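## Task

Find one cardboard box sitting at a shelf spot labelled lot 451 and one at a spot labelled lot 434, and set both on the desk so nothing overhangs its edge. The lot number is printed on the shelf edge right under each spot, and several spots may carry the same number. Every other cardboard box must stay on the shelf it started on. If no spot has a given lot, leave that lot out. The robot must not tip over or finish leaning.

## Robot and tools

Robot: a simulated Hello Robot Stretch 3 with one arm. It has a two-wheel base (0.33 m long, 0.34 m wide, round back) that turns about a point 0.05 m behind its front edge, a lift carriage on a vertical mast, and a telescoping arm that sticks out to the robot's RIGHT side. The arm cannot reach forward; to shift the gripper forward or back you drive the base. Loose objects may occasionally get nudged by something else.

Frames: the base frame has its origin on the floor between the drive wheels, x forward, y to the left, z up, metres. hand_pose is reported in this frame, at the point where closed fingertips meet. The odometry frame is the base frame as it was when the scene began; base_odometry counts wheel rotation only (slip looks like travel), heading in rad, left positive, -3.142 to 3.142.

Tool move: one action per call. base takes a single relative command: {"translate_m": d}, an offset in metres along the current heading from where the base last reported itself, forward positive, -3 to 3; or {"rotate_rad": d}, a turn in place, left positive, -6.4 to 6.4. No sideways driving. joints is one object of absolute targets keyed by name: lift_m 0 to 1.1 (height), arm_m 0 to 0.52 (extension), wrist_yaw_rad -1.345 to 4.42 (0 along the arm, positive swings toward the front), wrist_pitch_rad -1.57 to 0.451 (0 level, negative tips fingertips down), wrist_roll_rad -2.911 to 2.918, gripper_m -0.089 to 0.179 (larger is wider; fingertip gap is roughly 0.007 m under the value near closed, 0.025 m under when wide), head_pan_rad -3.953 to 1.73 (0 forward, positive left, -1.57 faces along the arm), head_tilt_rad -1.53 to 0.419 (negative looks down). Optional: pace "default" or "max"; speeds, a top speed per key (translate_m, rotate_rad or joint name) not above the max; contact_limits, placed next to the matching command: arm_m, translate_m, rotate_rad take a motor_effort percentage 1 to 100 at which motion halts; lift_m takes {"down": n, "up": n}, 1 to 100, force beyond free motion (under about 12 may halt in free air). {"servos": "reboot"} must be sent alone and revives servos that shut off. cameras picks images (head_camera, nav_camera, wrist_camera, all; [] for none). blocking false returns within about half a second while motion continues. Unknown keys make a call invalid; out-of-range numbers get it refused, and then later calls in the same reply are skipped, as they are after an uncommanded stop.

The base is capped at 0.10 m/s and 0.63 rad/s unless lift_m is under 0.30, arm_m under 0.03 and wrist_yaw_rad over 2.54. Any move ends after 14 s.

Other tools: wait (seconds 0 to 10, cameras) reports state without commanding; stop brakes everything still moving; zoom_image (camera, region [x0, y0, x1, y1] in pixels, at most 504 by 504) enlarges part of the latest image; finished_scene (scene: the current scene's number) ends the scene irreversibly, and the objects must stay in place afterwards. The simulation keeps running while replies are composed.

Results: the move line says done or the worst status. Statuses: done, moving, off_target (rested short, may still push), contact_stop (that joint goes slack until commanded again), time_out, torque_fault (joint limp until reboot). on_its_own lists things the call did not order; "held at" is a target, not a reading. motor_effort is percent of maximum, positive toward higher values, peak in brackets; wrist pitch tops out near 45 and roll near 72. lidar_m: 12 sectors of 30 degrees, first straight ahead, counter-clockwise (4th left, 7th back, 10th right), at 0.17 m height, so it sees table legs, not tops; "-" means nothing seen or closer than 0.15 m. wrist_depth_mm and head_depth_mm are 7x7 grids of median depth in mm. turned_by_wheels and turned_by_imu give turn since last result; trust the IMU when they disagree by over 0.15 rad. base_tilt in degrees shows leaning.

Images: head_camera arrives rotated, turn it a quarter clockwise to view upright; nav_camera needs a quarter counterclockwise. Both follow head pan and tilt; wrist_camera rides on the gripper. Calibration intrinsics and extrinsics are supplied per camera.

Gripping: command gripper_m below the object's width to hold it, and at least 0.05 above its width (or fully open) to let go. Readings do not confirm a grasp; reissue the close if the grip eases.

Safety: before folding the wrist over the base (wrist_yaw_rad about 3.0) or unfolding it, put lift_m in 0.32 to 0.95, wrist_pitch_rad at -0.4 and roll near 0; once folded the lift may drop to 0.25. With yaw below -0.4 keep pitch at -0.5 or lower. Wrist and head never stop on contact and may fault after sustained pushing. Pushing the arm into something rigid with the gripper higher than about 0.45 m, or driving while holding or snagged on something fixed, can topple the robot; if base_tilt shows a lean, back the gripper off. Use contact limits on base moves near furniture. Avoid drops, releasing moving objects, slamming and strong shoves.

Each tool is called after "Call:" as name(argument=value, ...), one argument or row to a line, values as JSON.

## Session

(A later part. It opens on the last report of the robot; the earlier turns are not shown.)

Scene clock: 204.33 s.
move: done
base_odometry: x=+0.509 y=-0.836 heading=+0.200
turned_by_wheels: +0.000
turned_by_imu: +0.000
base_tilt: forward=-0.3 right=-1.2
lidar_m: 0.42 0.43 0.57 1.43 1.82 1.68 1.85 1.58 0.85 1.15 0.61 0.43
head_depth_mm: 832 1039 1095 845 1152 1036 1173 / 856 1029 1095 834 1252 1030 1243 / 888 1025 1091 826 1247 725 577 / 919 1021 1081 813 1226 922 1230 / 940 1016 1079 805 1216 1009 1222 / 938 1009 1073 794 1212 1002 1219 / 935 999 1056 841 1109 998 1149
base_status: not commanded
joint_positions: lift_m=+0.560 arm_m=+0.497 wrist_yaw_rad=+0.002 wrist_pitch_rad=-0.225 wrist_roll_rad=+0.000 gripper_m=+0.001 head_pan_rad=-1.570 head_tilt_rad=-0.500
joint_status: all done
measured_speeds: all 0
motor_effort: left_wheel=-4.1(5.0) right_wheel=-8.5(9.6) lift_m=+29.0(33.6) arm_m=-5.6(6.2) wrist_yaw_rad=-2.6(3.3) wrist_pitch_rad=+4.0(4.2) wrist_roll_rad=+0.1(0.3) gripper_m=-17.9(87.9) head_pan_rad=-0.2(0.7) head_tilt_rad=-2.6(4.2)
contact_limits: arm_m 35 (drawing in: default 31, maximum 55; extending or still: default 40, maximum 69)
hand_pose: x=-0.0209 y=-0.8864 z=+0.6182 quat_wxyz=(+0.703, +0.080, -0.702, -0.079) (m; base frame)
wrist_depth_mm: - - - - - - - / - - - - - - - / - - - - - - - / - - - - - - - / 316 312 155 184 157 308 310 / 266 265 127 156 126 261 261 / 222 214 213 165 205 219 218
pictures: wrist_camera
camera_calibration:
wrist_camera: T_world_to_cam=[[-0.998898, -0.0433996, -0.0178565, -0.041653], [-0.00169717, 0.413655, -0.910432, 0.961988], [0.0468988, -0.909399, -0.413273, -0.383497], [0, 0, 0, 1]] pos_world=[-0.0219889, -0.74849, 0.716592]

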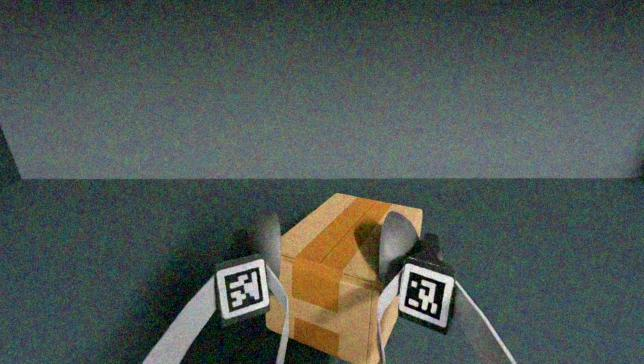

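Call:
move(
  joints={"arm_m":0.1,"lift_m":0.6,"head_pan_rad":-1.57,"head_tilt_rad":-0.6},
  cameras=["wrist_camera"],
)

Call:
move(
  base={"rotate_rad":-1.15},
  joints={"lift_m":0.85},
  cameras=[],
)

Call:
move(
  base={"translate_m":-1.17},
  cameras=["wrist_camera"],
)

Call:
move(
  base={"rotate_rad":-0.42},
)

Scene clock: 226.80 s.
move: done
base_odometry: x=+0.509 y=-0.836 heading=+0.200
turned_by_wheels: +0.000
turned_by_imu: +0.000
base_tilt: forward=-0.4 right=-1.2
lidar_m: 0.41 0.43 0.57 1.44 1.82 1.68 1.85 1.58 0.85 1.15 0.61 0.44
head_depth_mm: 947 1045 925 1208 1080 1187 1218 / 949 1043 908 1284 1105 1367 1210 / 941 1034 891 1283 1096 1354 1205 / 940 1030 880 1270 1083 756 512 / 933 1032 868 1255 1078 1338 1197 / 933 1023 860 1259 1071 1331 1190 / 929 1008 844 1166 1030 1200 1168
base_status: not commanded
joint_positions: lift_m=+0.600 arm_m=+0.100 wrist_yaw_rad=+0.002 wrist_pitch_rad=-0.225 wrist_roll_rad=+0.000 gripper_m=+0.001 head_pan_rad=-1.570 head_tilt_rad=-0.601
joint_status: all done
measured_speeds: all 0
motor_effort: left_wheel=-4.7(5.0) right_wheel=-8.3(9.4) lift_m=+24.9(33.3) arm_m=-13.1(14.9) wrist_yaw_rad=-2.4(4.0) wrist_pitch_rad=+4.3(4.3) wrist_roll_rad=-0.1(0.3) gripper_m=-17.8(18.6) head_pan_rad=-0.6(1.6) head_tilt_rad=-1.1(6.6)
hand_pose: x=-0.0209 y=-0.4893 z=+0.6580 quat_wxyz=(+0.703, +0.081, -0.702, -0.079) (m; base frame)
wrist_depth_mm: - 717 - - - - - / - 752 - - - 756 - / - - - - - - - / - - - - - - - / - - 153 183 150 - - / - - 126 157 126 935 - / - 98 - 163 151 - -
pictures: wrist_camera
camera_calibration:
wrist_camera: T_world_to_cam=[[-0.998898, -0.0433819, -0.0178931, -0.023677], [-0.00169657, 0.414432, -0.910079, 0.8341], [0.0468964, -0.909046, -0.414049, -0.00526473], [0, 0, 0, 1]] pos_world=[-0.0219889, -0.351491, 0.756493]

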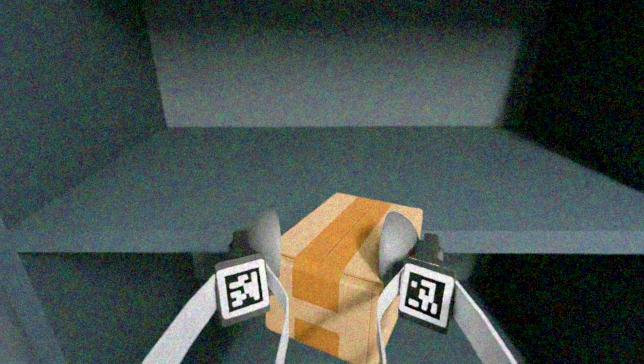

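Scene clock: 229.90 s.
move: done
base_odometry: x=+0.509 y=-0.836 heading=-0.950
turned_by_wheels: -1.150
turned_by_imu: -1.131
base_tilt: forward=-0.2 right=-1.2
lidar_m: 0.68 0.45 0.42 0.42 0.53 1.10 2.56 1.68 1.85 1.59 0.85 1.15
head_depth_mm: 1482 1611 1750 1932 1878 293 - / 1538 1674 1831 2014 1857 294 285 / 1618 1757 1933 2146 578 290 308 / 1679 1836 2041 2231 394 305 330 / 1319 1432 1620 1796 1778 1467 1221 / 1384 1469 1705 1491 1697 1455 1216 / 1407 1460 1604 1401 1528 1360 1210
base_status: done
joint_positions: lift_m=+0.850 arm_m=+0.100 wrist_yaw_rad=+0.002 wrist_pitch_rad=-0.226 wrist_roll_rad=+0.000 gripper_m=+0.001 head_pan_rad=-1.570 head_tilt_rad=-0.601
joint_status: all done
measured_speeds: all 0
motor_effort: left_wheel=+8.5(11.6) right_wheel=-10.1(14.1) lift_m=+30.2(34.6) arm_m=-12.4(13.4) wrist_yaw_rad=-3.1(4.0) wrist_pitch_rad=+4.3(4.5) wrist_roll_rad=+0.3(0.3) gripper_m=-18.3(18.4) head_pan_rad=-0.5(1.2) head_tilt_rad=+2.7(2.7)
hand_pose: x=-0.0209 y=-0.4893 z=+0.9078 quat_wxyz=(+0.703, +0.081, -0.702, -0.079) (m; base frame)
wrist_depth_mm: - - - - - - - / - - - - - - - / - - - - - - - / - - - - - - - / - - 153 184 211 - - / - - 127 157 126 - - / 564 99 - 163 - - -
pictures: none
No camera images: "cameras" was empty.

Scene clock: 242.73 s.
move: done
base_odometry: x=-0.172 y=+0.115 heading=-0.949
turned_by_wheels: +0.000
turned_by_imu: +0.000
base_tilt: forward=-0.3 right=-1.1
lidar_m: 1.41 0.95 0.86 0.88 1.10 2.51 2.34 1.06 0.82 0.98 1.78 1.76
head_depth_mm: 1129 1223 1340 1133 844 293 - / 1168 1269 1394 1119 835 294 286 / 1213 1332 1463 1113 612 290 307 / 1267 1376 1523 1672 396 305 331 / 1307 1429 1600 1811 1808 1467 1215 / 1366 1515 1684 1895 1807 1459 1216 / 1431 1577 1767 2039 1794 1445 1214
base_status: done
joint_positions: lift_m=+0.850 arm_m=+0.100 wrist_yaw_rad=+0.002 wrist_pitch_rad=-0.226 wrist_roll_rad=+0.000 gripper_m=+0.001 head_pan_rad=-1.570 head_tilt_rad=-0.600
joint_status: not commanded
measured_speeds: all 0
motor_effort: left_wheel=-1.5(10.0) right_wheel=-10.3(15.0) lift_m=+24.3(31.1) arm_m=-2.5(12.1) wrist_yaw_rad=-2.4(4.6) wrist_pitch_rad=+4.4(4.5) wrist_roll_rad=-0.2(0.3) gripper_m=-17.7(18.8) head_pan_rad=-1.6(2.3) head_tilt_rad=+2.8(4.9)
hand_pose: x=-0.0209 y=-0.4893 z=+0.9078 quat_wxyz=(+0.703, +0.081, -0.702, -0.079) (m; base frame)
wrist_depth_mm: - - - - - - - / - - - - - - - / - - - - - - - / - - - - - - - / - - - 184 150 - - / - - 127 157 125 - - / - - - 162 178 - -
pictures: wrist_camera
camera_calibration:
wrist_camera: T_world_to_cam=[[-0.998898, -0.0433342, -0.01801, -0.0190712], [-0.00159773, 0.414963, -0.909837, 1.06147], [0.0469005, -0.908806, -0.414576, 0.0988203], [0, 0, 0, 1]] pos_world=[-0.021989, -0.351491, 1.00639]

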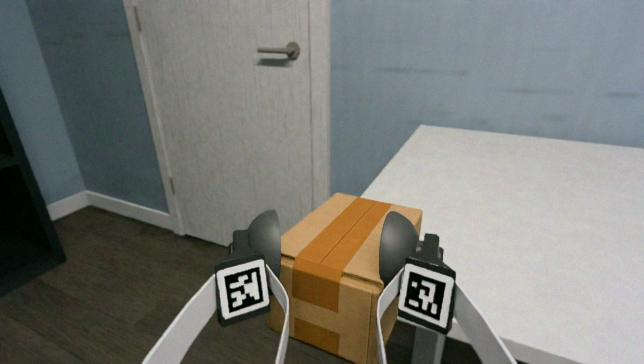

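Scene clock: 244.50 s.
move: done
base_odometry: x=-0.172 y=+0.115 heading=-1.369
turned_by_wheels: -0.420
turned_by_imu: -0.413
base_tilt: forward=-0.2 right=-1.2
lidar_m: 1.76 1.25 0.90 0.87 0.89 1.21 2.51 1.44 0.82 0.98 1.47 1.95
head_depth_mm: 1173 1299 1418 1136 872 294 - / 1171 1293 1405 1121 838 294 286 / 1168 1283 1407 1117 612 290 307 / 1160 1285 1405 1097 397 305 331 / 1167 1281 1387 1088 878 1425 1224 / 1168 1276 1388 1077 872 1452 1218 / 1157 1274 1411 1534 867 1434 1210
base_status: done
joint_positions: lift_m=+0.850 arm_m=+0.100 wrist_yaw_rad=+0.002 wrist_pitch_rad=-0.226 wrist_roll_rad=+0.000 gripper_m=+0.001 head_pan_rad=-1.570 head_tilt_rad=-0.600
joint_status: not commanded
measured_speeds: all 0
motor_effort: left_wheel=+8.2(12.3) right_wheel=-9.9(14.6) lift_m=+24.9(25.2) arm_m=-2.3(2.7) wrist_yaw_rad=-1.5(3.8) wrist_pitch_rad=+4.3(4.4) wrist_roll_rad=-0.2(0.3) gripper_m=-18.2(18.3) head_pan_rad=-1.6(2.4) head_tilt_rad=+3.1(4.2)
hand_pose: x=-0.0210 y=-0.4893 z=+0.9078 quat_wxyz=(+0.703, +0.081, -0.702, -0.079) (m; base frame)
wrist_depth_mm: - - - - - - - / - - - - - - - / - - - - - - - / - - - - - - - / - - 153 184 149 - - / - - 127 157 125 - - / - 98 - 163 177 - -
pictures: head_camera (sideways), nav_camera (sideways), wrist_camera
camera_calibration:
head_camera: T_world_to_cam=[[-0.0468054, 0.519892, -0.852949, 1.12548], [0.997502, -0.0209067, -0.0674808, 0.0813516], [-0.0529151, -0.853976, -0.517615, 0.629503], [0, 0, 0, 1]] pos_world=[0.00484061, -0.0458492, 1.29131]
nav_camera: T_world_to_cam=[[0.0175725, -0.542461, 0.839897, -1.04989], [-0.999786, -0.0186862, 0.00884896, 0.0448037], [0.0108943, -0.839873, -0.542673, 0.659427], [0, 0, 0, 1]] pos_world=[0.0560593, -0.0148509, 1.23925]
wrist_camera: T_world_to_cam=[[-0.998908, -0.0431519, -0.0179287, -0.0191888], [-0.00159606, 0.414964, -0.909837, 1.06147], [0.046701, -0.908814, -0.414579, 0.0988214], [0, 0, 0, 1]] pos_world=[-0.0220887, -0.351491, 1.00639]

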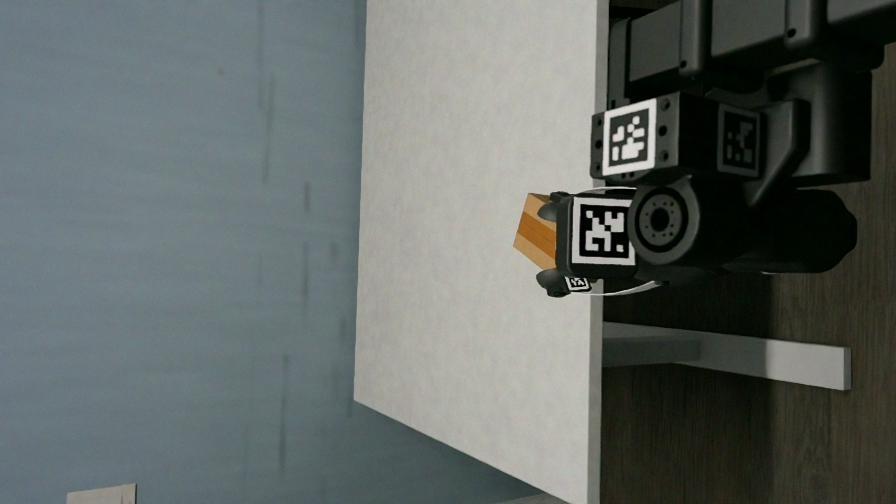

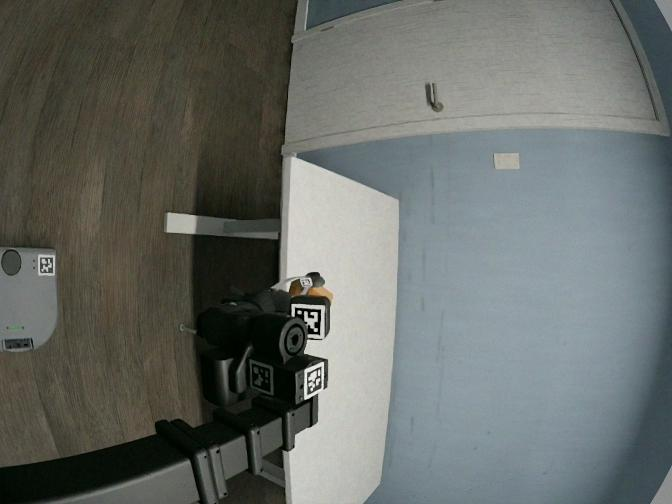

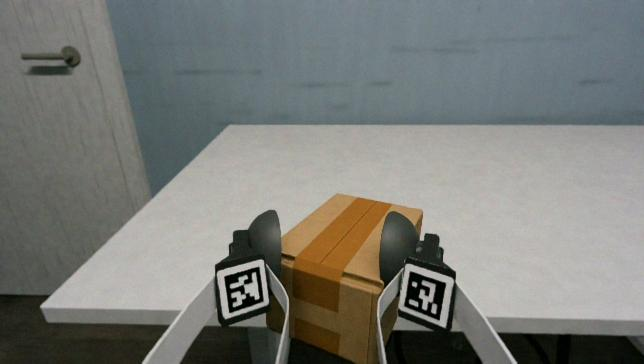

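Call:
move(
  joints={"arm_m":0.4},
  cameras=[],
)

Call:
move(
  joints={"lift_m":0.73},
  cameras=["wrist_camera"],
)

Call:
move(
  joints={"lift_m":0.67},
  speeds={"lift_m":0.025},
  contact_limits={"lift_m":{"down":13}},
  cameras=["wrist_camera"],
)

Scene clock: 259.83 s.
move: done
base_odometry: x=-0.172 y=+0.115 heading=-1.369
turned_by_wheels: +0.000
turned_by_imu: +0.000
base_tilt: forward=-0.2 right=-1.1
lidar_m: 1.77 1.25 0.90 0.87 0.89 1.21 2.51 1.44 0.82 0.98 1.47 1.95
head_depth_mm: 1172 1297 1428 1130 360 288 - / 1178 1291 1403 473 353 1372 1231 / 1166 1282 1380 536 895 1453 1233 / 1170 1284 1399 570 885 1468 1225 / 1165 1279 1400 1092 879 1424 1222 / 1157 1278 1401 1073 872 1447 1213 / 1157 1277 1419 1537 869 1447 1213
base_status: not commanded
joint_positions: lift_m=+0.850 arm_m=+0.400 wrist_yaw_rad=+0.002 wrist_pitch_rad=-0.226 wrist_roll_rad=+0.000 gripper_m=+0.001 head_pan_rad=-1.570 head_tilt_rad=-0.600
joint_status: all done
measured_speeds: all 0
motor_effort: left_wheel=+8.4(8.6) right_wheel=-10.1(10.9) lift_m=+25.6(25.7) arm_m=+13.7(14.9) wrist_yaw_rad=-2.1(3.8) wrist_pitch_rad=+4.3(4.5) wrist_roll_rad=+0.0(0.3) gripper_m=-18.0(18.5) head_pan_rad=-2.3(3.0) head_tilt_rad=+2.8(3.5)
hand_pose: x=-0.0210 y=-0.7893 z=+0.9078 quat_wxyz=(+0.703, +0.081, -0.702, -0.079) (m; base frame)
wrist_depth_mm: - - - - - - - / - - - - - - - / 795 - - - - - - / 845 - - - - - - / 921 - 153 184 150 - - / - - 127 157 126 - - / - 98 - 163 151 - -
pictures: none
No camera images: "cameras" was empty.

Scene clock: 261.77 s.
move: done
base_odometry: x=-0.172 y=+0.115 heading=-1.369
turned_by_wheels: +0.000
turned_by_imu: +0.000
base_tilt: forward=-0.3 right=-1.2
lidar_m: 1.76 1.25 0.90 0.87 0.89 1.21 2.51 1.43 0.82 0.98 1.46 1.95
head_depth_mm: 1170 1285 1412 1131 907 1458 1189 / 1173 1288 1411 1120 837 401 351 / 1168 1285 1401 1111 598 1437 1232 / 1167 1282 1401 1097 693 1477 1231 / 1163 1280 1394 1085 877 1421 1219 / 1163 1274 1391 1074 872 1454 1210 / 1164 1277 1414 1531 865 1443 1207
base_status: not commanded
joint_positions: lift_m=+0.730 arm_m=+0.400 wrist_yaw_rad=+0.002 wrist_pitch_rad=-0.226 wrist_roll_rad=+0.000 gripper_m=+0.001 head_pan_rad=-1.570 head_tilt_rad=-0.600
joint_status: all done
measured_speeds: all 0
motor_effort: left_wheel=+8.1(8.5) right_wheel=-9.6(10.5) lift_m=+23.9(26.2) arm_m=+12.3(13.7) wrist_yaw_rad=-2.9(3.6) wrist_pitch_rad=+4.3(4.4) wrist_roll_rad=-0.1(0.5) gripper_m=-18.3(18.4) head_pan_rad=-2.4(3.1) head_tilt_rad=+2.6(3.2)
hand_pose: x=-0.0210 y=-0.7893 z=+0.7878 quat_wxyz=(+0.703, +0.081, -0.702, -0.079) (m; base frame)
wrist_depth_mm: - - - - - - - / - - - - - - - / 792 - - - - - - / - - - - - - - / - - 152 184 150 - - / - - 127 157 126 - - / - 98 - 163 151 - -
pictures: wrist_camera
camera_calibration:
wrist_camera: T_world_to_cam=[[-0.998908, -0.0431484, -0.0179323, -0.0342803], [-0.00159556, 0.415047, -0.909799, 1.0768], [0.0466991, -0.908776, -0.414662, -0.223474], [0, 0, 0, 1]] pos_world=[-0.0220887, -0.651491, 0.886394]

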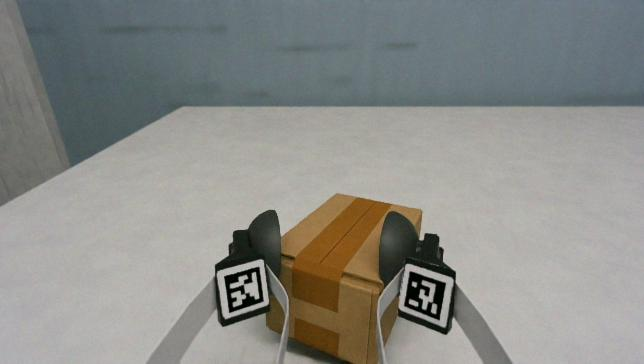

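Scene clock: 264.57 s.
move: done
base_odometry: x=-0.172 y=+0.115 heading=-1.369
turned_by_wheels: +0.000
turned_by_imu: +0.000
base_tilt: forward=-0.4 right=-1.3
lidar_m: 1.77 1.25 0.90 0.87 0.89 1.21 2.51 1.43 0.82 0.98 1.47 1.95
head_depth_mm: 1177 1292 1420 1139 909 1458 1237 / 1170 1290 1410 1127 898 515 391 / 1169 1289 1406 1113 627 1399 1204 / 1169 1280 1402 1104 661 1467 1229 / 1164 1286 1403 1092 879 1416 1223 / 1161 1279 1405 1078 870 1460 1223 / 1165 1283 1414 1561 870 1438 1219
base_status: not commanded
joint_positions: lift_m=+0.670 arm_m=+0.400 wrist_yaw_rad=+0.002 wrist_pitch_rad=-0.073 wrist_roll_rad=+0.000 gripper_m=+0.001 head_pan_rad=-1.570 head_tilt_rad=-0.600
joint_status: all done
measured_speeds: all 0
on_its_own: wrist_pitch_rad is at rest, and its effort (-23.8) is outside its rest range (-8 to +12)
motor_effort: left_wheel=+8.7(8.8) right_wheel=-9.3(10.6) lift_m=+12.6(26.3) arm_m=+12.2(12.9) wrist_yaw_rad=-2.2(4.3) wrist_pitch_rad=-23.8(24.1) wrist_roll_rad=-0.1(0.3) gripper_m=-16.7(18.5) head_pan_rad=-2.7(3.5) head_tilt_rad=+2.8(2.9)
contact_limits: lift_m down 13 (down: maximum 72; up: maximum 65)
hand_pose: x=-0.0209 y=-0.7988 z=+0.7660 quat_wxyz=(+0.707, +0.027, -0.706, -0.025) (m; base frame)
wrist_depth_mm: - - - - - - - / - - - - - - - / - - - - - - - / 795 - - - - - - / - - 149 168 154 - - / - - 126 155 127 - - / - - - 160 124 - -
pictures: wrist_camera
camera_calibration:
wrist_camera: T_world_to_cam=[[-0.998894, -0.0455866, -0.0115126, -0.0418853], [-0.00129932, 0.271527, -0.96243, 0.986572], [0.0469999, -0.961351, -0.271286, -0.392933], [0, 0, 0, 1]] pos_world=[-0.0220893, -0.647536, 0.842427]

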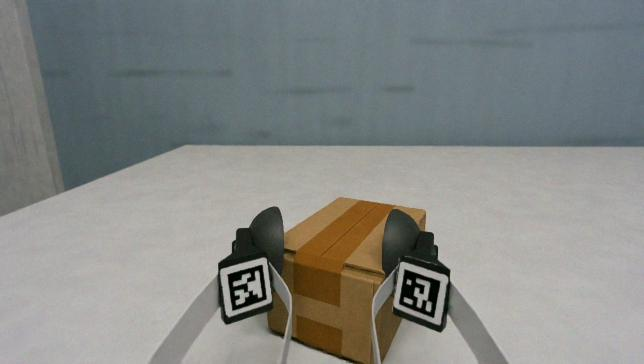

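Call:
move(
  joints={"lift_m":0.702},
  speeds={"lift_m":0.03},
  cameras=[],
)

Call:
move(
  joints={"gripper_m":0.179},
  cameras=["wrist_camera"],
)

Call:
move(
  joints={"arm_m":0.02},
  cameras=["wrist_camera"],
)

Scene clock: 273.93 s.
move: done
base_odometry: x=-0.172 y=+0.115 heading=-1.369
turned_by_wheels: +0.000
turned_by_imu: +0.000
base_tilt: forward=-0.2 right=-1.1
lidar_m: 1.76 1.25 0.91 0.87 0.89 1.21 2.51 1.43 0.82 0.98 1.47 1.95
head_depth_mm: 1175 1290 1419 1131 906 1458 1242 / 1172 1291 1414 1127 867 448 370 / 1169 1283 1408 1112 609 1427 1230 / 1163 1283 1404 1096 646 1472 1219 / 1168 1278 1399 1097 877 1420 1221 / 1168 1273 1394 1077 873 1460 1214 / 1160 1271 1407 1539 865 1441 1208
base_status: not commanded
joint_positions: lift_m=+0.702 arm_m=+0.400 wrist_yaw_rad=+0.002 wrist_pitch_rad=-0.177 wrist_roll_rad=+0.000 gripper_m=+0.001 head_pan_rad=-1.570 head_tilt_rad=-0.600
joint_status: all done
measured_speeds: all 0
motor_effort: left_wheel=+7.6(8.6) right_wheel=-8.1(9.8) lift_m=+28.8(31.0) arm_m=+9.5(10.2) wrist_yaw_rad=-2.1(3.3) wrist_pitch_rad=-4.7(23.7) wrist_roll_rad=+0.1(0.3) gripper_m=-16.6(17.2) head_pan_rad=-2.7(3.7) head_tilt_rad=+1.6(2.4)
hand_pose: x=-0.0210 y=-0.7930 z=+0.7719 quat_wxyz=(+0.705, +0.064, -0.704, -0.062) (m; base frame)
wrist_depth_mm: - - - - - - - / - - - - - - - / - - - - - - - / - - - - - - - / - - 153 180 153 - - / - - 127 160 126 - - / - 98 - 165 155 - -
pictures: none
No camera images: "cameras" was empty.

Scene clock: 276.27 s.
move: done
base_odometry: x=-0.172 y=+0.115 heading=-1.369
turned_by_wheels: +0.000
turned_by_imu: +0.000
base_tilt: forward=-0.1 right=-1.2
lidar_m: 1.77 1.25 0.90 0.87 0.89 1.21 2.51 1.43 0.82 0.98 1.46 1.95
head_depth_mm: 1179 1290 1412 1133 909 1458 1250 / 1170 1285 1404 1123 870 447 369 / 1165 1278 1408 1105 611 1441 1233 / 1163 1276 1401 1097 645 1464 1226 / 1161 1281 1398 1089 876 1422 1222 / 1162 1279 1403 1082 870 1463 1218 / 1158 1271 1417 1531 871 1438 1211
base_status: not commanded
joint_positions: lift_m=+0.702 arm_m=+0.400 wrist_yaw_rad=+0.002 wrist_pitch_rad=-0.214 wrist_roll_rad=+0.000 gripper_m=+0.179 head_pan_rad=-1.570 head_tilt_rad=-0.600
joint_status: all done
measured_speeds: all 0
motor_effort: left_wheel=+7.8(8.1) right_wheel=-8.0(9.3) lift_m=+22.8(29.2) arm_m=+8.8(10.0) wrist_yaw_rad=-1.1(3.5) wrist_pitch_rad=+2.1(4.7) wrist_roll_rad=-0.1(0.3) gripper_m=+0.7(85.2) head_pan_rad=-2.6(3.7) head_tilt_rad=+1.2(2.3)
hand_pose: x=-0.0210 y=-0.7903 z=+0.7628 quat_wxyz=(+0.703, +0.076, -0.703, -0.075) (m; base frame)
wrist_depth_mm: - - - - - - - / - - - - - - - / 784 - - - - - - / - - - 202 201 - - / - 142 - 163 170 - - / - 126 - 166 159 - - / - - - - - - 105
pictures: wrist_camera
camera_calibration:
wrist_camera: T_world_to_cam=[[-0.998903, -0.0434566, -0.0174432, -0.0353714], [-0.00159587, 0.403881, -0.91481, 1.04945], [0.0467995, -0.913779, -0.403507, -0.247202], [0, 0, 0, 1]] pos_world=[-0.0220888, -0.651278, 0.859681]

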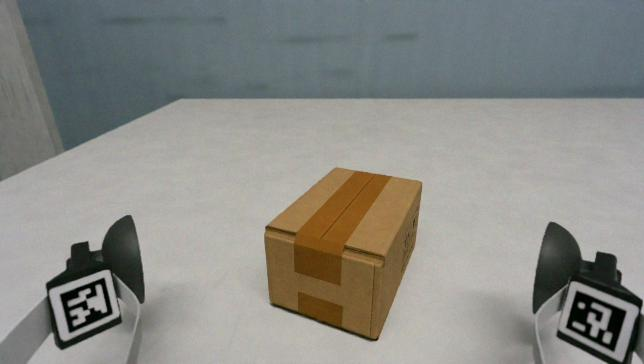

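Scene clock: 280.27 s.
move: done
base_odometry: x=-0.172 y=+0.115 heading=-1.369
turned_by_wheels: +0.000
turned_by_imu: +0.000
base_tilt: forward=-0.3 right=-1.1
lidar_m: 1.76 1.25 0.90 0.86 0.89 1.21 2.50 1.44 0.82 0.98 1.47 1.95
head_depth_mm: 1169 1292 1413 1133 907 1453 1249 / 1170 1289 1401 1123 901 1422 1247 / 1173 1292 1408 1115 895 1450 1211 / 1165 1281 1406 1095 887 1477 392 / 1166 1276 1405 1089 879 1429 1189 / 1157 1277 1400 1080 873 1451 1212 / 1162 1273 1416 1529 864 1459 1210
base_status: not commanded
joint_positions: lift_m=+0.702 arm_m=+0.020 wrist_yaw_rad=+0.002 wrist_pitch_rad=-0.214 wrist_roll_rad=+0.000 gripper_m=+0.179 head_pan_rad=-1.570 head_tilt_rad=-0.600
joint_status: all done
measured_speeds: all 0
motor_effort: left_wheel=+7.5(8.4) right_wheel=-8.0(9.1) lift_m=+30.1(30.1) arm_m=-13.1(14.4) wrist_yaw_rad=-1.4(3.8) wrist_pitch_rad=+2.2(2.3) wrist_roll_rad=+0.1(0.3) gripper_m=+0.9(1.3) head_pan_rad=-2.8(3.6) head_tilt_rad=+0.9(2.1)
hand_pose: x=-0.0210 y=-0.4102 z=+0.7626 quat_wxyz=(+0.703, +0.077, -0.703, -0.075) (m; base frame)
wrist_depth_mm: - - - - - - - / - - - - - - - / - - - 516 - - - / - - - - - - - / - - - - - 644 - / 123 - - - - - - / 981 - - - - 976 105
pictures: wrist_camera
camera_calibration:
wrist_camera: T_world_to_cam=[[-0.998903, -0.043443, -0.0174701, -0.018831], [-0.00159522, 0.404458, -0.914555, 0.895912], [0.0467969, -0.913524, -0.404084, 0.100598], [0, 0, 0, 1]] pos_world=[-0.0220888, -0.271279, 0.859682]

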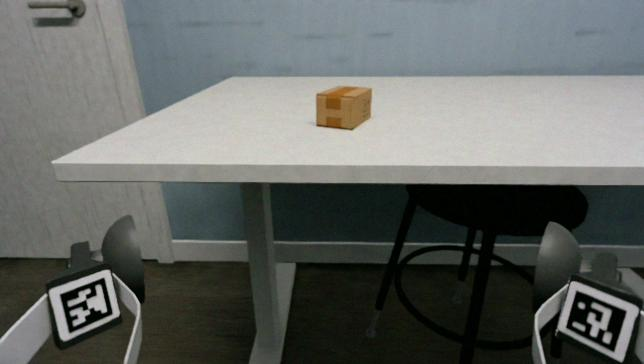

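Call:
move(
  joints={"wrist_pitch_rad":-0.4,"gripper_m":0.04,"wrist_yaw_rad":3.0,"head_pan_rad":-0.8,"head_tilt_rad":-0.4},
  pace="max",
  cameras=[],
)

Call:
move(
  base={"rotate_rad":2.915},
  joints={"lift_m":0.28,"arm_m":0.0},
  pace="max",
  cameras=["nav_camera"],
)

Call:
move(
  base={"translate_m":2.0},
  pace="max",
  cameras=["nav_camera","head_camera"],
)

Scene clock: 300.43 s.
move: done
base_odometry: x=-0.172 y=+0.115 heading=-1.369
turned_by_wheels: +0.000
turned_by_imu: +0.000
base_tilt: forward=-0.3 right=-1.2
lidar_m: 1.76 1.25 0.90 0.86 0.89 1.21 2.51 1.43 0.82 0.98 1.46 1.95
head_depth_mm: 1265 1317 1394 1465 1555 820 1387 / 1367 1431 1504 1582 1682 1711 1423 / 1481 1572 1643 1754 1852 1777 1412 / 1622 1709 1818 1940 2077 1775 1407 / 1803 1928 2062 2215 2266 1761 1399 / 2016 2157 2327 2520 2375 1754 1397 / 2086 1843 1931 2005 2130 1749 1392
base_status: not commanded
joint_positions: lift_m=+0.702 arm_m=+0.020 wrist_yaw_rad=+2.997 wrist_pitch_rad=-0.412 wrist_roll_rad=+0.000 gripper_m=+0.040 head_pan_rad=-0.795 head_tilt_rad=-0.397
joint_status: all done
measured_speeds: all 0
motor_effort: left_wheel=+7.3(8.1) right_wheel=-7.8(9.0) lift_m=+26.7(31.7) arm_m=-12.1(13.3) wrist_yaw_rad=+2.1(6.3) wrist_pitch_rad=+1.9(4.0) wrist_roll_rad=+0.0(0.3) gripper_m=+0.4(83.3) head_pan_rad=-2.8(6.6) head_tilt_rad=+1.5(6.5)
hand_pose: x=+0.0112 y=+0.0578 z=+0.7160 quat_wxyz=(+0.195, +0.700, +0.095, +0.680) (m; base frame)
wrist_depth_mm: 797 154 - - 899 - - / 869 167 - - - - - / - 185 200 - - - - / - - 229 - - - - / - - 225 - - - - / - - 125 957 129 - - / 900 923 294 870 852 870 864
pictures: none
No camera images: "cameras" was empty.

Scene clock: 305.07 s.
move: done
base_odometry: x=-0.172 y=+0.115 heading=+1.546
turned_by_wheels: +2.915
turned_by_imu: +2.863
base_tilt: forward=-0.3 right=-1.1
lidar_m: 1.70 2.51 1.06 0.82 1.42 1.61 1.77 1.79 1.01 0.87 0.87 1.00
head_depth_mm: 705 739 779 828 872 935 1000 / 738 770 819 871 928 990 1068 / 772 819 865 921 990 1062 1143 / 810 865 917 982 1054 1137 1240 / 864 919 978 1049 1130 1229 1319 / 911 968 1041 1127 1221 1336 1388 / 965 1038 1117 1213 1329 1466 1389
base_status: done
joint_positions: lift_m=+0.280 arm_m=+0.001 wrist_yaw_rad=+2.997 wrist_pitch_rad=-0.415 wrist_roll_rad=+0.000 gripper_m=+0.040 head_pan_rad=-0.800 head_tilt_rad=-0.400
joint_status: all done
measured_speeds: all 0
motor_effort: left_wheel=-5.8(15.0) right_wheel=+9.5(14.7) lift_m=+25.4(26.4) arm_m=-12.6(15.3) wrist_yaw_rad=+1.6(3.6) wrist_pitch_rad=+2.3(2.3) wrist_roll_rad=+0.1(0.4) gripper_m=+0.2(1.0) head_pan_rad=-2.5(3.9) head_tilt_rad=-3.3(4.5)
hand_pose: x=+0.0111 y=+0.0769 z=+0.2934 quat_wxyz=(+0.195, +0.700, +0.096, +0.680) (m; base frame)
wrist_depth_mm: - 137 - - - - - / - 147 - - - - - / 935 161 866 900 874 880 873 / 717 186 659 710 702 704 704 / 601 580 202 569 567 579 577 / 509 509 127 301 130 496 493 / 432 280 258 270 420 433 433
pictures: nav_camera (sideways)
camera_calibration:
nav_camera: T_world_to_cam=[[0.266531, -0.250042, 0.930828, -1.16999], [-0.706427, -0.707682, 0.0121766, 0.0386422], [0.655685, -0.660807, -0.365256, 0.424643], [0, 0, 0, 1]] pos_world=[0.0607035, 0.0154074, 1.24369]

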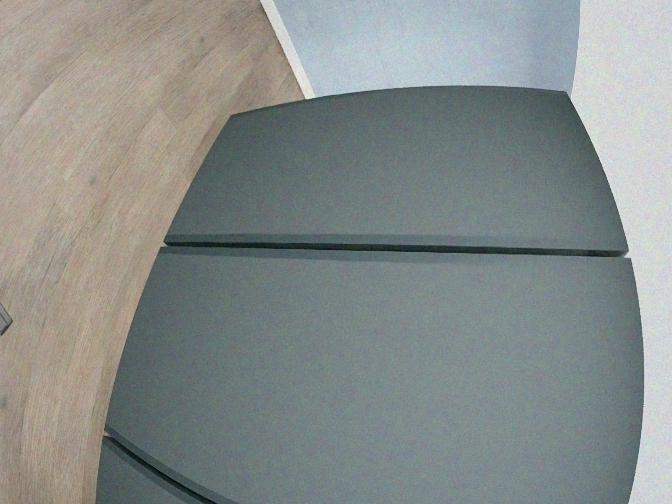

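Scene clock: 313.17 s.
move: done
base_odometry: x=-0.121 y=+2.114 heading=+1.545
turned_by_wheels: +0.000
turned_by_imu: +0.001
base_tilt: forward=-0.4 right=-1.2
lidar_m: 0.60 0.60 0.69 1.18 1.71 1.73 3.70 0.67 0.53 0.82 1.23 0.70
head_depth_mm: 1475 1554 1631 1737 1849 1785 1427 / 1538 1638 1731 1845 1952 1788 1411 / 1291 1423 1569 1763 1966 1772 1417 / 1052 1133 1221 1333 1468 1593 1411 / 886 941 1005 1078 1169 1270 1322 / 765 810 853 906 968 1031 1110 / 673 705 740 776 823 873 934
base_status: done
joint_positions: lift_m=+0.280 arm_m=+0.001 wrist_yaw_rad=+2.997 wrist_pitch_rad=-0.415 wrist_roll_rad=+0.000 gripper_m=+0.040 head_pan_rad=-0.800 head_tilt_rad=-0.400
joint_status: not commanded
measured_speeds: all 0
motor_effort: left_wheel=-3.1(9.5) right_wheel=+6.7(15.9) lift_m=+30.0(31.6) arm_m=-4.6(12.7) wrist_yaw_rad=+2.1(3.0) wrist_pitch_rad=+2.2(2.4) wrist_roll_rad=+0.2(0.4) gripper_m=+0.1(0.9) head_pan_rad=-2.2(3.3) head_tilt_rad=-1.0(4.3)
hand_pose: x=+0.0111 y=+0.0769 z=+0.2934 quat_wxyz=(+0.195, +0.700, +0.096, +0.680) (m; base frame)
wrist_depth_mm: - 137 - - - - 547 / - 148 - - - - 563 / 912 162 862 895 894 773 578 / 727 187 657 707 694 700 565 / 609 575 203 570 567 579 561 / 510 505 126 298 129 494 493 / 435 282 256 270 423 433 428
pictures: head_camera (sideways), nav_camera (sideways)
camera_calibration:
head_camera: T_world_to_cam=[[-0.270568, 0.212223, -0.939018, 1.23913], [0.739904, 0.669867, -0.0618018, 0.0756085], [0.615902, -0.711505, -0.338269, 0.392053], [0, 0, 0, 1]] pos_world=[0.0378599, -0.0346722, 1.30086]
nav_camera: T_world_to_cam=[[0.266745, -0.250264, 0.930707, -1.16984], [-0.706426, -0.707683, 0.0121711, 0.038649], [0.655599, -0.660722, -0.365563, 0.42503], [0, 0, 0, 1]] pos_world=[0.0607029, 0.015408, 1.24369]

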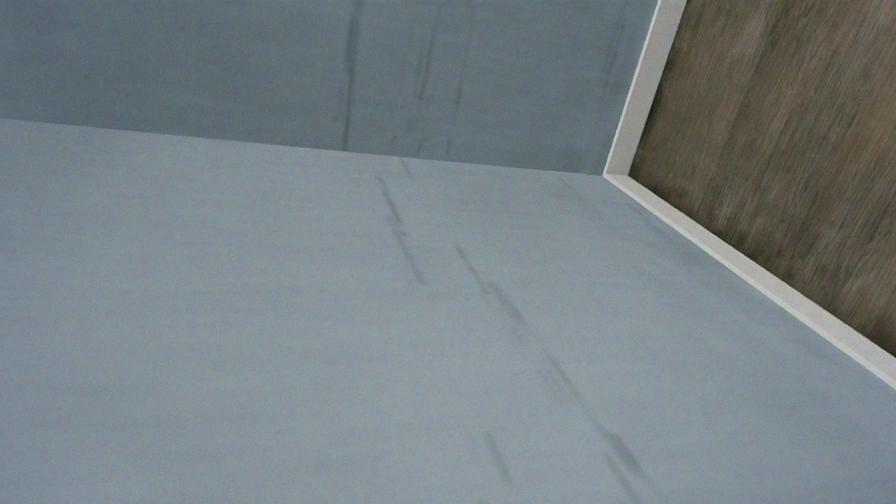

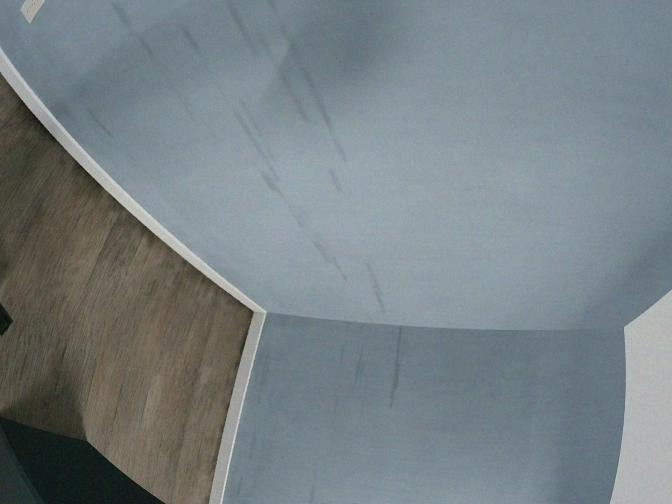

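Look toward the back aisle.

Call:
move(
  joints={"head_pan_rad":-1.75,"head_tilt_rad":-0.4},
  pace="max",
  cameras=["nav_camera","head_camera"],
)

Scene clock: 317.60 s.
move: done
base_odometry: x=-0.121 y=+2.114 heading=+1.545
turned_by_wheels: +0.000
turned_by_imu: +0.000
base_tilt: forward=-0.3 right=-1.3
lidar_m: 0.60 0.60 0.69 1.18 1.71 1.73 3.70 0.67 0.54 0.82 1.23 0.70
head_depth_mm: 482 498 514 532 551 580 630 / 549 567 587 613 637 666 698 / 636 664 692 725 759 799 842 / 1656 1769 856 882 939 999 1066 / 1620 1737 1839 1969 2115 1762 1406 / 1550 1637 1737 1881 1993 1758 1392 / 1475 1559 1656 1768 1885 1741 1387
base_status: not commanded
joint_positions: lift_m=+0.280 arm_m=+0.001 wrist_yaw_rad=+2.997 wrist_pitch_rad=-0.415 wrist_roll_rad=+0.000 gripper_m=+0.040 head_pan_rad=-1.778 head_tilt_rad=-0.400
joint_status: all done
measured_speeds: all 0
motor_effort: left_wheel=-3.2(3.4) right_wheel=+7.1(7.8) lift_m=+28.9(30.0) arm_m=-1.0(2.0) wrist_yaw_rad=+0.7(2.8) wrist_pitch_rad=+2.2(2.3) wrist_roll_rad=-0.2(0.3) gripper_m=+0.3(0.7) head_pan_rad=+1.9(5.0) head_tilt_rad=+1.1(2.7)
hand_pose: x=+0.0111 y=+0.0769 z=+0.2934 quat_wxyz=(+0.195, +0.700, +0.096, +0.680) (m; base frame)
wrist_depth_mm: - 137 - - - - 548 / - 147 - - - - 559 / 926 162 864 917 896 776 575 / 729 186 659 715 702 697 577 / 603 576 203 567 564 584 567 / 513 509 127 301 129 492 490 / 435 282 258 268 424 434 434
pictures: head_camera (sideways), nav_camera (sideways)
camera_calibration:
head_camera: T_world_to_cam=[[0.0247233, 0.342982, -0.939017, 1.23732], [0.96904, -0.239045, -0.0617992, 0.0741264], [-0.245664, -0.908417, -0.338273, 0.397352], [0, 0, 0, 1]] pos_world=[-0.00480713, -0.045698, 1.30086]
nav_camera: T_world_to_cam=[[-0.0584205, -0.36106, 0.930711, -1.16788], [-0.981673, 0.190185, 0.0121612, 0.040327], [-0.181399, -0.912943, -0.365554, 0.430089], [0, 0, 0, 1]] pos_world=[0.0493775, -0.0366965, 1.24369]

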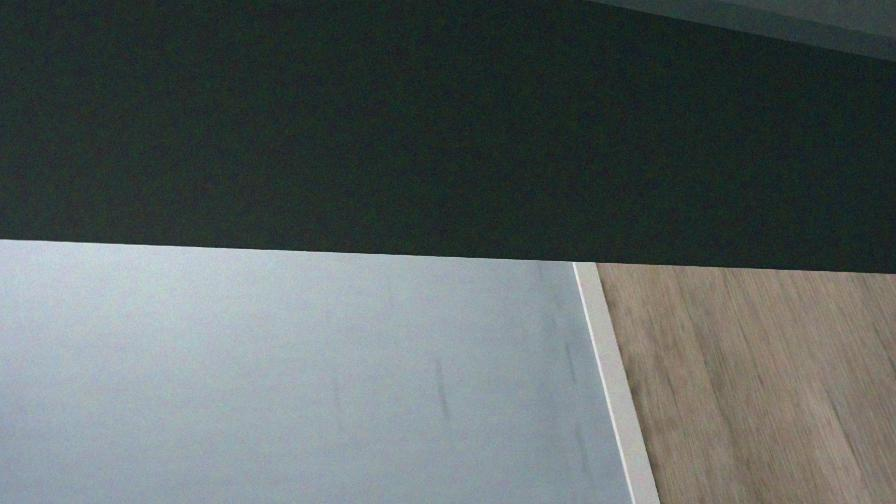

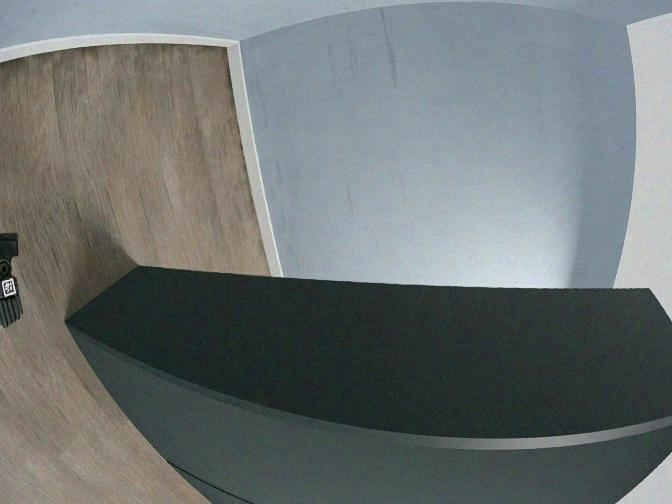

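Call:
move(
  base={"rotate_rad":-1.35},
  pace="max",
  cameras=["nav_camera"],
)

Call:
move(
  base={"translate_m":1.35},
  contact_limits={"translate_m":40},
  pace="max",
  cameras=["head_camera","nav_camera"],
)

Scene clock: 340.83 s.
move: done
base_odometry: x=-0.121 y=+2.114 heading=+0.196
turned_by_wheels: -1.350
turned_by_imu: -1.324
base_tilt: forward=-0.3 right=-1.0
lidar_m: 1.79 0.89 0.63 0.60 0.62 0.82 1.95 1.71 1.96 1.48 0.53 0.57
head_depth_mm: 3250 3258 3285 3098 2496 1809 1420 / 3733 - - 3793 2441 1791 1421 / 3624 3922 - 3776 2422 1772 1412 / 3499 3750 - 3778 2386 1776 1408 / 3491 3630 3784 3671 2390 1756 1399 / 3393 3574 3793 3612 2350 1742 1399 / 3274 3172 3088 2822 2253 1741 1388
base_status: done
joint_positions: lift_m=+0.280 arm_m=+0.001 wrist_yaw_rad=+2.997 wrist_pitch_rad=-0.415 wrist_roll_rad=+0.000 gripper_m=+0.040 head_pan_rad=-1.750 head_tilt_rad=-0.400
joint_status: not commanded
measured_speeds: all 0
motor_effort: left_wheel=+6.5(14.3) right_wheel=-9.4(14.8) lift_m=+27.8(29.0) arm_m=-4.5(4.5) wrist_yaw_rad=+2.0(3.1) wrist_pitch_rad=+2.3(2.4) wrist_roll_rad=+0.0(0.4) gripper_m=+0.9(1.1) head_pan_rad=+2.7(3.8) head_tilt_rad=+2.4(3.5)
hand_pose: x=+0.0111 y=+0.0769 z=+0.2934 quat_wxyz=(+0.195, +0.700, +0.096, +0.680) (m; base frame)
wrist_depth_mm: 537 137 577 600 616 631 - / 588 148 617 631 - - - / 627 161 170 - - - 783 / - 182 191 691 709 703 695 / 601 577 202 573 564 582 577 / 511 507 127 301 129 499 493 / 436 280 257 270 425 432 431
pictures: nav_camera (sideways)
camera_calibration:
nav_camera: T_world_to_cam=[[-0.048251, -0.362567, 0.930708, -1.16794], [-0.986626, 0.162545, 0.0121711, 0.0403733], [-0.155695, -0.917673, -0.365561, 0.429926], [0, 0, 0, 1]] pos_world=[0.0504163, -0.0354879, 1.24369]

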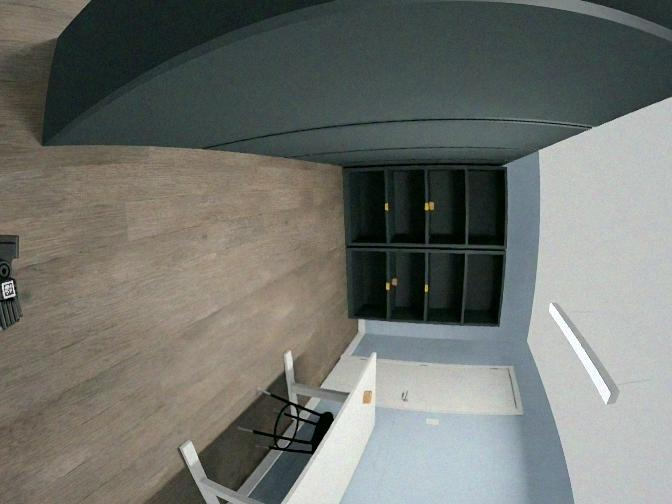

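Scene clock: 346.70 s.
move: done
base_odometry: x=+1.204 y=+2.377 heading=+0.196
turned_by_wheels: +0.000
turned_by_imu: +0.001
base_tilt: forward=-0.3 right=-1.1
lidar_m: 0.45 0.47 0.62 0.65 0.67 0.88 2.24 0.67 1.36 2.04 0.66 0.47
head_depth_mm: 1147 1225 1316 1160 1468 1117 1345 / 1160 1227 1300 1386 1456 1586 1370 / 1931 2029 2172 2112 1968 1653 1409 / 2712 2760 2926 2449 2382 1768 1413 / 3438 3685 3829 3658 2397 1753 1393 / 3409 3629 3864 3603 2357 1742 1392 / 3319 3508 3642 3300 2370 1739 1385
base_status: done
joint_positions: lift_m=+0.280 arm_m=+0.001 wrist_yaw_rad=+2.997 wrist_pitch_rad=-0.415 wrist_roll_rad=+0.000 gripper_m=+0.040 head_pan_rad=-1.750 head_tilt_rad=-0.400
joint_status: not commanded
measured_speeds: all 0
motor_effort: left_wheel=+6.8(15.9) right_wheel=+1.1(10.3) lift_m=+26.4(28.5) arm_m=-10.9(13.4) wrist_yaw_rad=+2.1(3.0) wrist_pitch_rad=+2.3(2.4) wrist_roll_rad=-0.2(0.3) gripper_m=+0.2(0.9) head_pan_rad=+2.0(3.5) head_tilt_rad=+4.7(5.4)
contact_limits: translate_m 40 (maximum 100)
hand_pose: x=+0.0110 y=+0.0769 z=+0.2934 quat_wxyz=(+0.195, +0.700, +0.096, +0.680) (m; base frame)
wrist_depth_mm: 566 137 617 633 - 682 491 / 625 147 - - - 728 489 / - 161 169 - - 733 494 / 701 183 220 711 714 679 509 / 592 575 202 570 570 583 509 / 513 510 127 302 129 500 483 / 429 282 258 270 425 431 432
pictures: head_camera (sideways), nav_camera (sideways)
camera_calibration:
head_camera: T_world_to_cam=[[0.0151044, 0.343527, -0.939021, 1.23739], [0.975369, -0.211753, -0.0617775, 0.0740961], [-0.220063, -0.914959, -0.338264, 0.397167], [0, 0, 0, 1]] pos_world=[-0.00355943, -0.0459948, 1.30086]
nav_camera: T_world_to_cam=[[-0.048251, -0.362567, 0.930708, -1.16794], [-0.986626, 0.162545, 0.0121711, 0.0403733], [-0.155695, -0.917673, -0.365561, 0.429926], [0, 0, 0, 1]] pos_world=[0.0504163, -0.0354879, 1.24369]

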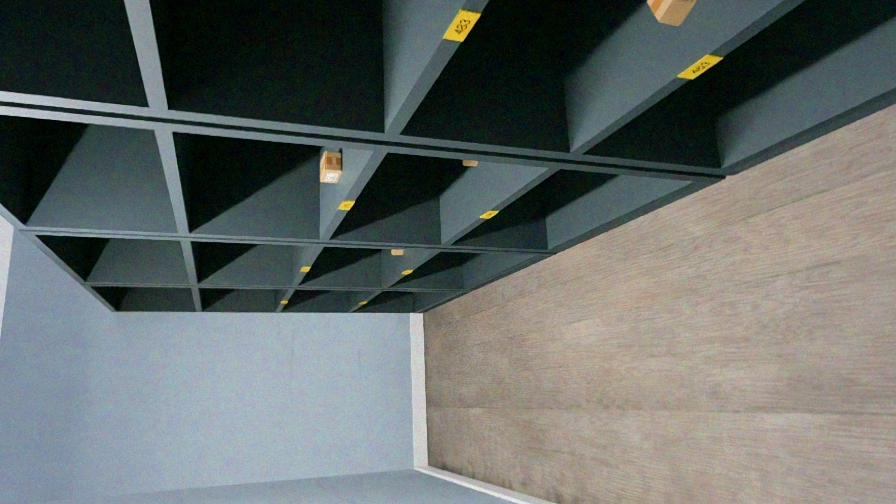

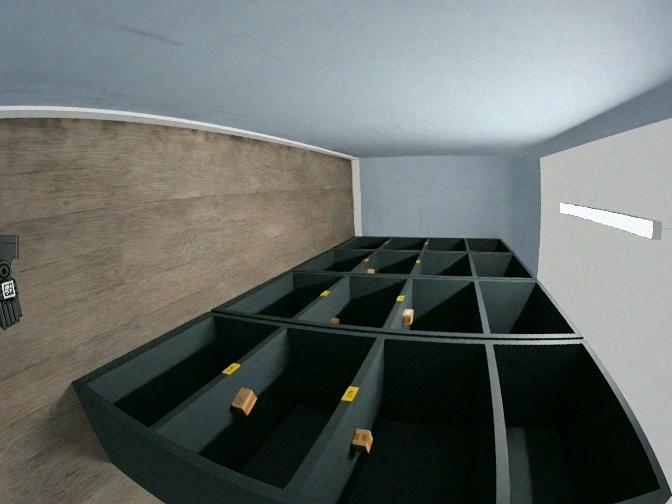

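Call:
zoom_image(
  camera="head_camera",
  region=[260, 140, 520, 310],
)

Call:
zoom_image(
  camera="head_camera",
  region=[420, 0, 740, 90],
)

Call:
zoom_image(
  camera="head_camera",
  region=[260, 255, 430, 310],
)

Scaled by 1.938 from the camera's 896x504 image, which has a finer 1280x720 frame.

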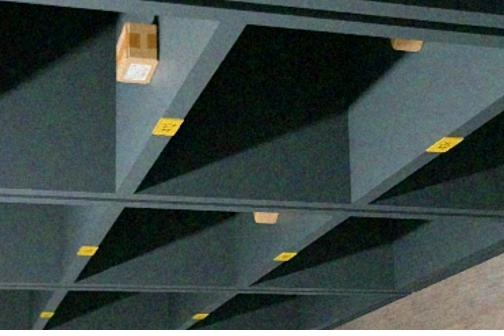

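Scaled by 1.575 from the camera's 896x504 image, which has a finer 1280x720 frame.

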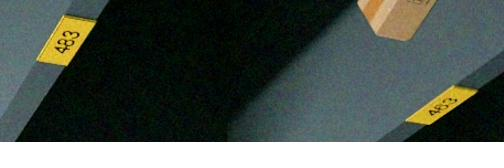

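Scaled by 2.965 from the camera's 896x504 image, which has a finer 1280x720 frame.

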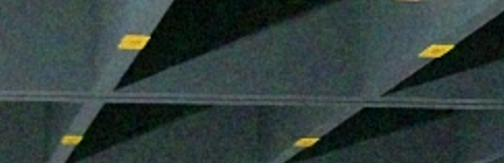

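Call:
move(
  base={"translate_m":0.07},
  pace="max",
  cameras=[],
)

Call:
move(
  base={"rotate_rad":-1.567},
  joints={"head_pan_rad":-0.75,"head_tilt_rad":-0.5},
  pace="max",
  cameras=[],
)

Call:
move(
  base={"translate_m":0.8},
  pace="max",
  cameras=["head_camera"],
)

Call:
zoom_image(
  camera="head_camera",
  region=[300, 0, 800, 504],
)

Scene clock: 373.70 s.
move: done
base_odometry: x=+1.272 y=+2.391 heading=+0.196
turned_by_wheels: +0.000
turned_by_imu: +0.000
base_tilt: forward=-0.3 right=-1.2
lidar_m: 0.38 0.39 0.53 0.65 0.67 0.89 2.25 0.73 1.39 1.72 0.56 0.40
head_depth_mm: 1140 1226 1325 1411 1476 1527 1353 / 1959 1461 1347 1429 1475 1606 1378 / 1938 2045 2194 2291 2171 1725 1415 / 3423 2878 3046 3062 2406 1769 1409 / 3385 3612 - 3684 2388 1765 1399 / 3406 3597 3787 3676 2343 1755 1401 / 3298 3452 3611 3137 2315 1729 1381
base_status: done
joint_positions: lift_m=+0.280 arm_m=+0.001 wrist_yaw_rad=+2.998 wrist_pitch_rad=-0.415 wrist_roll_rad=+0.000 gripper_m=+0.040 head_pan_rad=-1.750 head_tilt_rad=-0.400
joint_status: not commanded
measured_speeds: all 0
motor_effort: left_wheel=-0.1(14.1) right_wheel=+4.9(10.7) lift_m=+26.1(26.8) arm_m=-9.7(11.0) wrist_yaw_rad=+1.1(2.8) wrist_pitch_rad=+2.3(2.4) wrist_roll_rad=+0.1(0.3) gripper_m=+0.2(0.7) head_pan_rad=+1.8(2.1) head_tilt_rad=+4.7(5.4)
hand_pose: x=+0.0110 y=+0.0769 z=+0.2934 quat_wxyz=(+0.195, +0.700, +0.096, +0.680) (m; base frame)
wrist_depth_mm: 575 137 620 630 - 536 427 / 620 147 - - - 538 426 / - 161 170 - 809 550 432 / 705 183 221 712 713 570 445 / 603 581 202 564 565 562 447 / 512 506 127 299 129 495 442 / 428 281 258 270 420 431 420
pictures: none
No camera images: "cameras" was empty.

Scene clock: 375.83 s.
move: done
base_odometry: x=+1.272 y=+2.391 heading=-1.371
turned_by_wheels: -1.567
turned_by_imu: -1.536
base_tilt: forward=-0.2 right=-1.2
lidar_m: 1.55 0.55 0.40 0.38 0.40 0.54 0.65 0.67 0.91 2.43 0.73 1.39
head_depth_mm: 569 620 708 832 1002 1271 1324 / 858 1138 1063 758 834 973 1220 / 887 1244 1268 1408 1241 1023 1171 / 933 1384 1143 1567 1228 1460 1270 / 1206 1397 1234 1609 1342 1496 1296 / 1163 1271 1344 1469 1617 1541 1287 / 1110 1218 1356 1703 1884 1578 1288
base_status: done
joint_positions: lift_m=+0.280 arm_m=+0.001 wrist_yaw_rad=+2.998 wrist_pitch_rad=-0.415 wrist_roll_rad=+0.000 gripper_m=+0.040 head_pan_rad=-0.745 head_tilt_rad=-0.500
joint_status: all done
measured_speeds: all 0
motor_effort: left_wheel=+7.0(15.6) right_wheel=-8.3(15.4) lift_m=+25.8(26.6) arm_m=-12.5(13.5) wrist_yaw_rad=+1.8(3.2) wrist_pitch_rad=+2.1(2.4) wrist_roll_rad=-0.2(0.4) gripper_m=+0.1(1.0) head_pan_rad=-3.2(5.6) head_tilt_rad=-4.9(6.5)
hand_pose: x=+0.0110 y=+0.0769 z=+0.2934 quat_wxyz=(+0.195, +0.700, +0.096, +0.680) (m; base frame)
wrist_depth_mm: 362 137 381 393 408 414 431 / 396 148 410 429 445 452 464 / 428 162 444 477 489 502 516 / 469 187 481 518 536 543 - / 506 511 203 538 156 570 572 / 512 508 127 299 129 496 494 / 436 281 257 269 422 432 431
pictures: none
No camera images: "cameras" was empty.

Scene clock: 379.83 s.
move: done
base_odometry: x=+1.431 y=+1.606 heading=-1.371
turned_by_wheels: +0.000
turned_by_imu: +0.000
base_tilt: forward=-0.3 right=-1.2
lidar_m: 1.59 0.56 0.41 0.39 0.40 0.55 1.44 1.49 0.73 1.07 0.76 1.49
head_depth_mm: 672 767 882 743 1159 967 854 / 617 671 753 785 1011 959 1210 / 660 703 752 815 902 989 1145 / 924 1372 1249 1561 1227 1411 1236 / 1235 1502 1142 1716 1331 1490 1303 / 1291 1430 1434 1607 1748 1537 1291 / 1216 1317 1404 1550 1769 1575 1285
base_status: done
joint_positions: lift_m=+0.280 arm_m=+0.001 wrist_yaw_rad=+2.998 wrist_pitch_rad=-0.415 wrist_roll_rad=+0.000 gripper_m=+0.040 head_pan_rad=-0.750 head_tilt_rad=-0.501
joint_status: not commanded
measured_speeds: all 0
motor_effort: left_wheel=+4.7(16.1) right_wheel=+1.8(11.1) lift_m=+24.0(25.9) arm_m=-11.4(13.0) wrist_yaw_rad=+2.7(3.1) wrist_pitch_rad=+2.2(2.3) wrist_roll_rad=-0.1(0.4) gripper_m=+0.4(0.8) head_pan_rad=-2.9(3.8) head_tilt_rad=-2.3(4.6)
hand_pose: x=+0.0110 y=+0.0769 z=+0.2934 quat_wxyz=(+0.195, +0.700, +0.096, +0.680) (m; base frame)
wrist_depth_mm: 370 137 392 401 416 426 440 / 405 147 424 437 451 468 482 / 438 161 453 481 494 507 531 / 484 186 492 529 535 551 - / 511 518 202 550 156 570 580 / 511 510 127 301 129 495 493 / 434 280 257 270 429 431 434
pictures: head_camera (sideways)
camera_calibration:
head_camera: T_world_to_cam=[[-0.348216, 0.261236, -0.900279, 1.1891], [0.700786, 0.710412, -0.0649131, 0.0798356], [0.622611, -0.653507, -0.430447, 0.512041], [0, 0, 0, 1]] pos_world=[0.0393151, -0.0327307, 1.29611]

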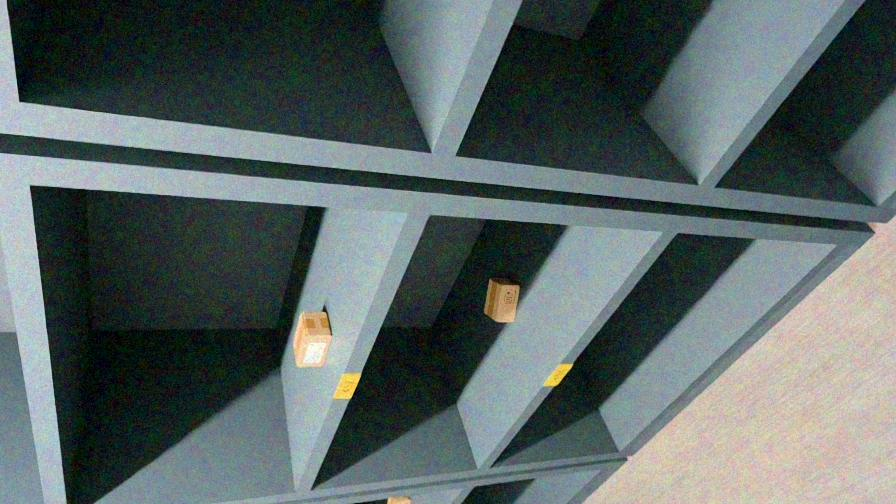

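Scaled by 1.000.

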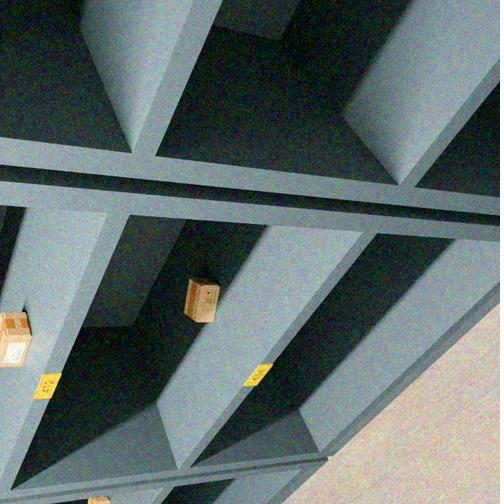

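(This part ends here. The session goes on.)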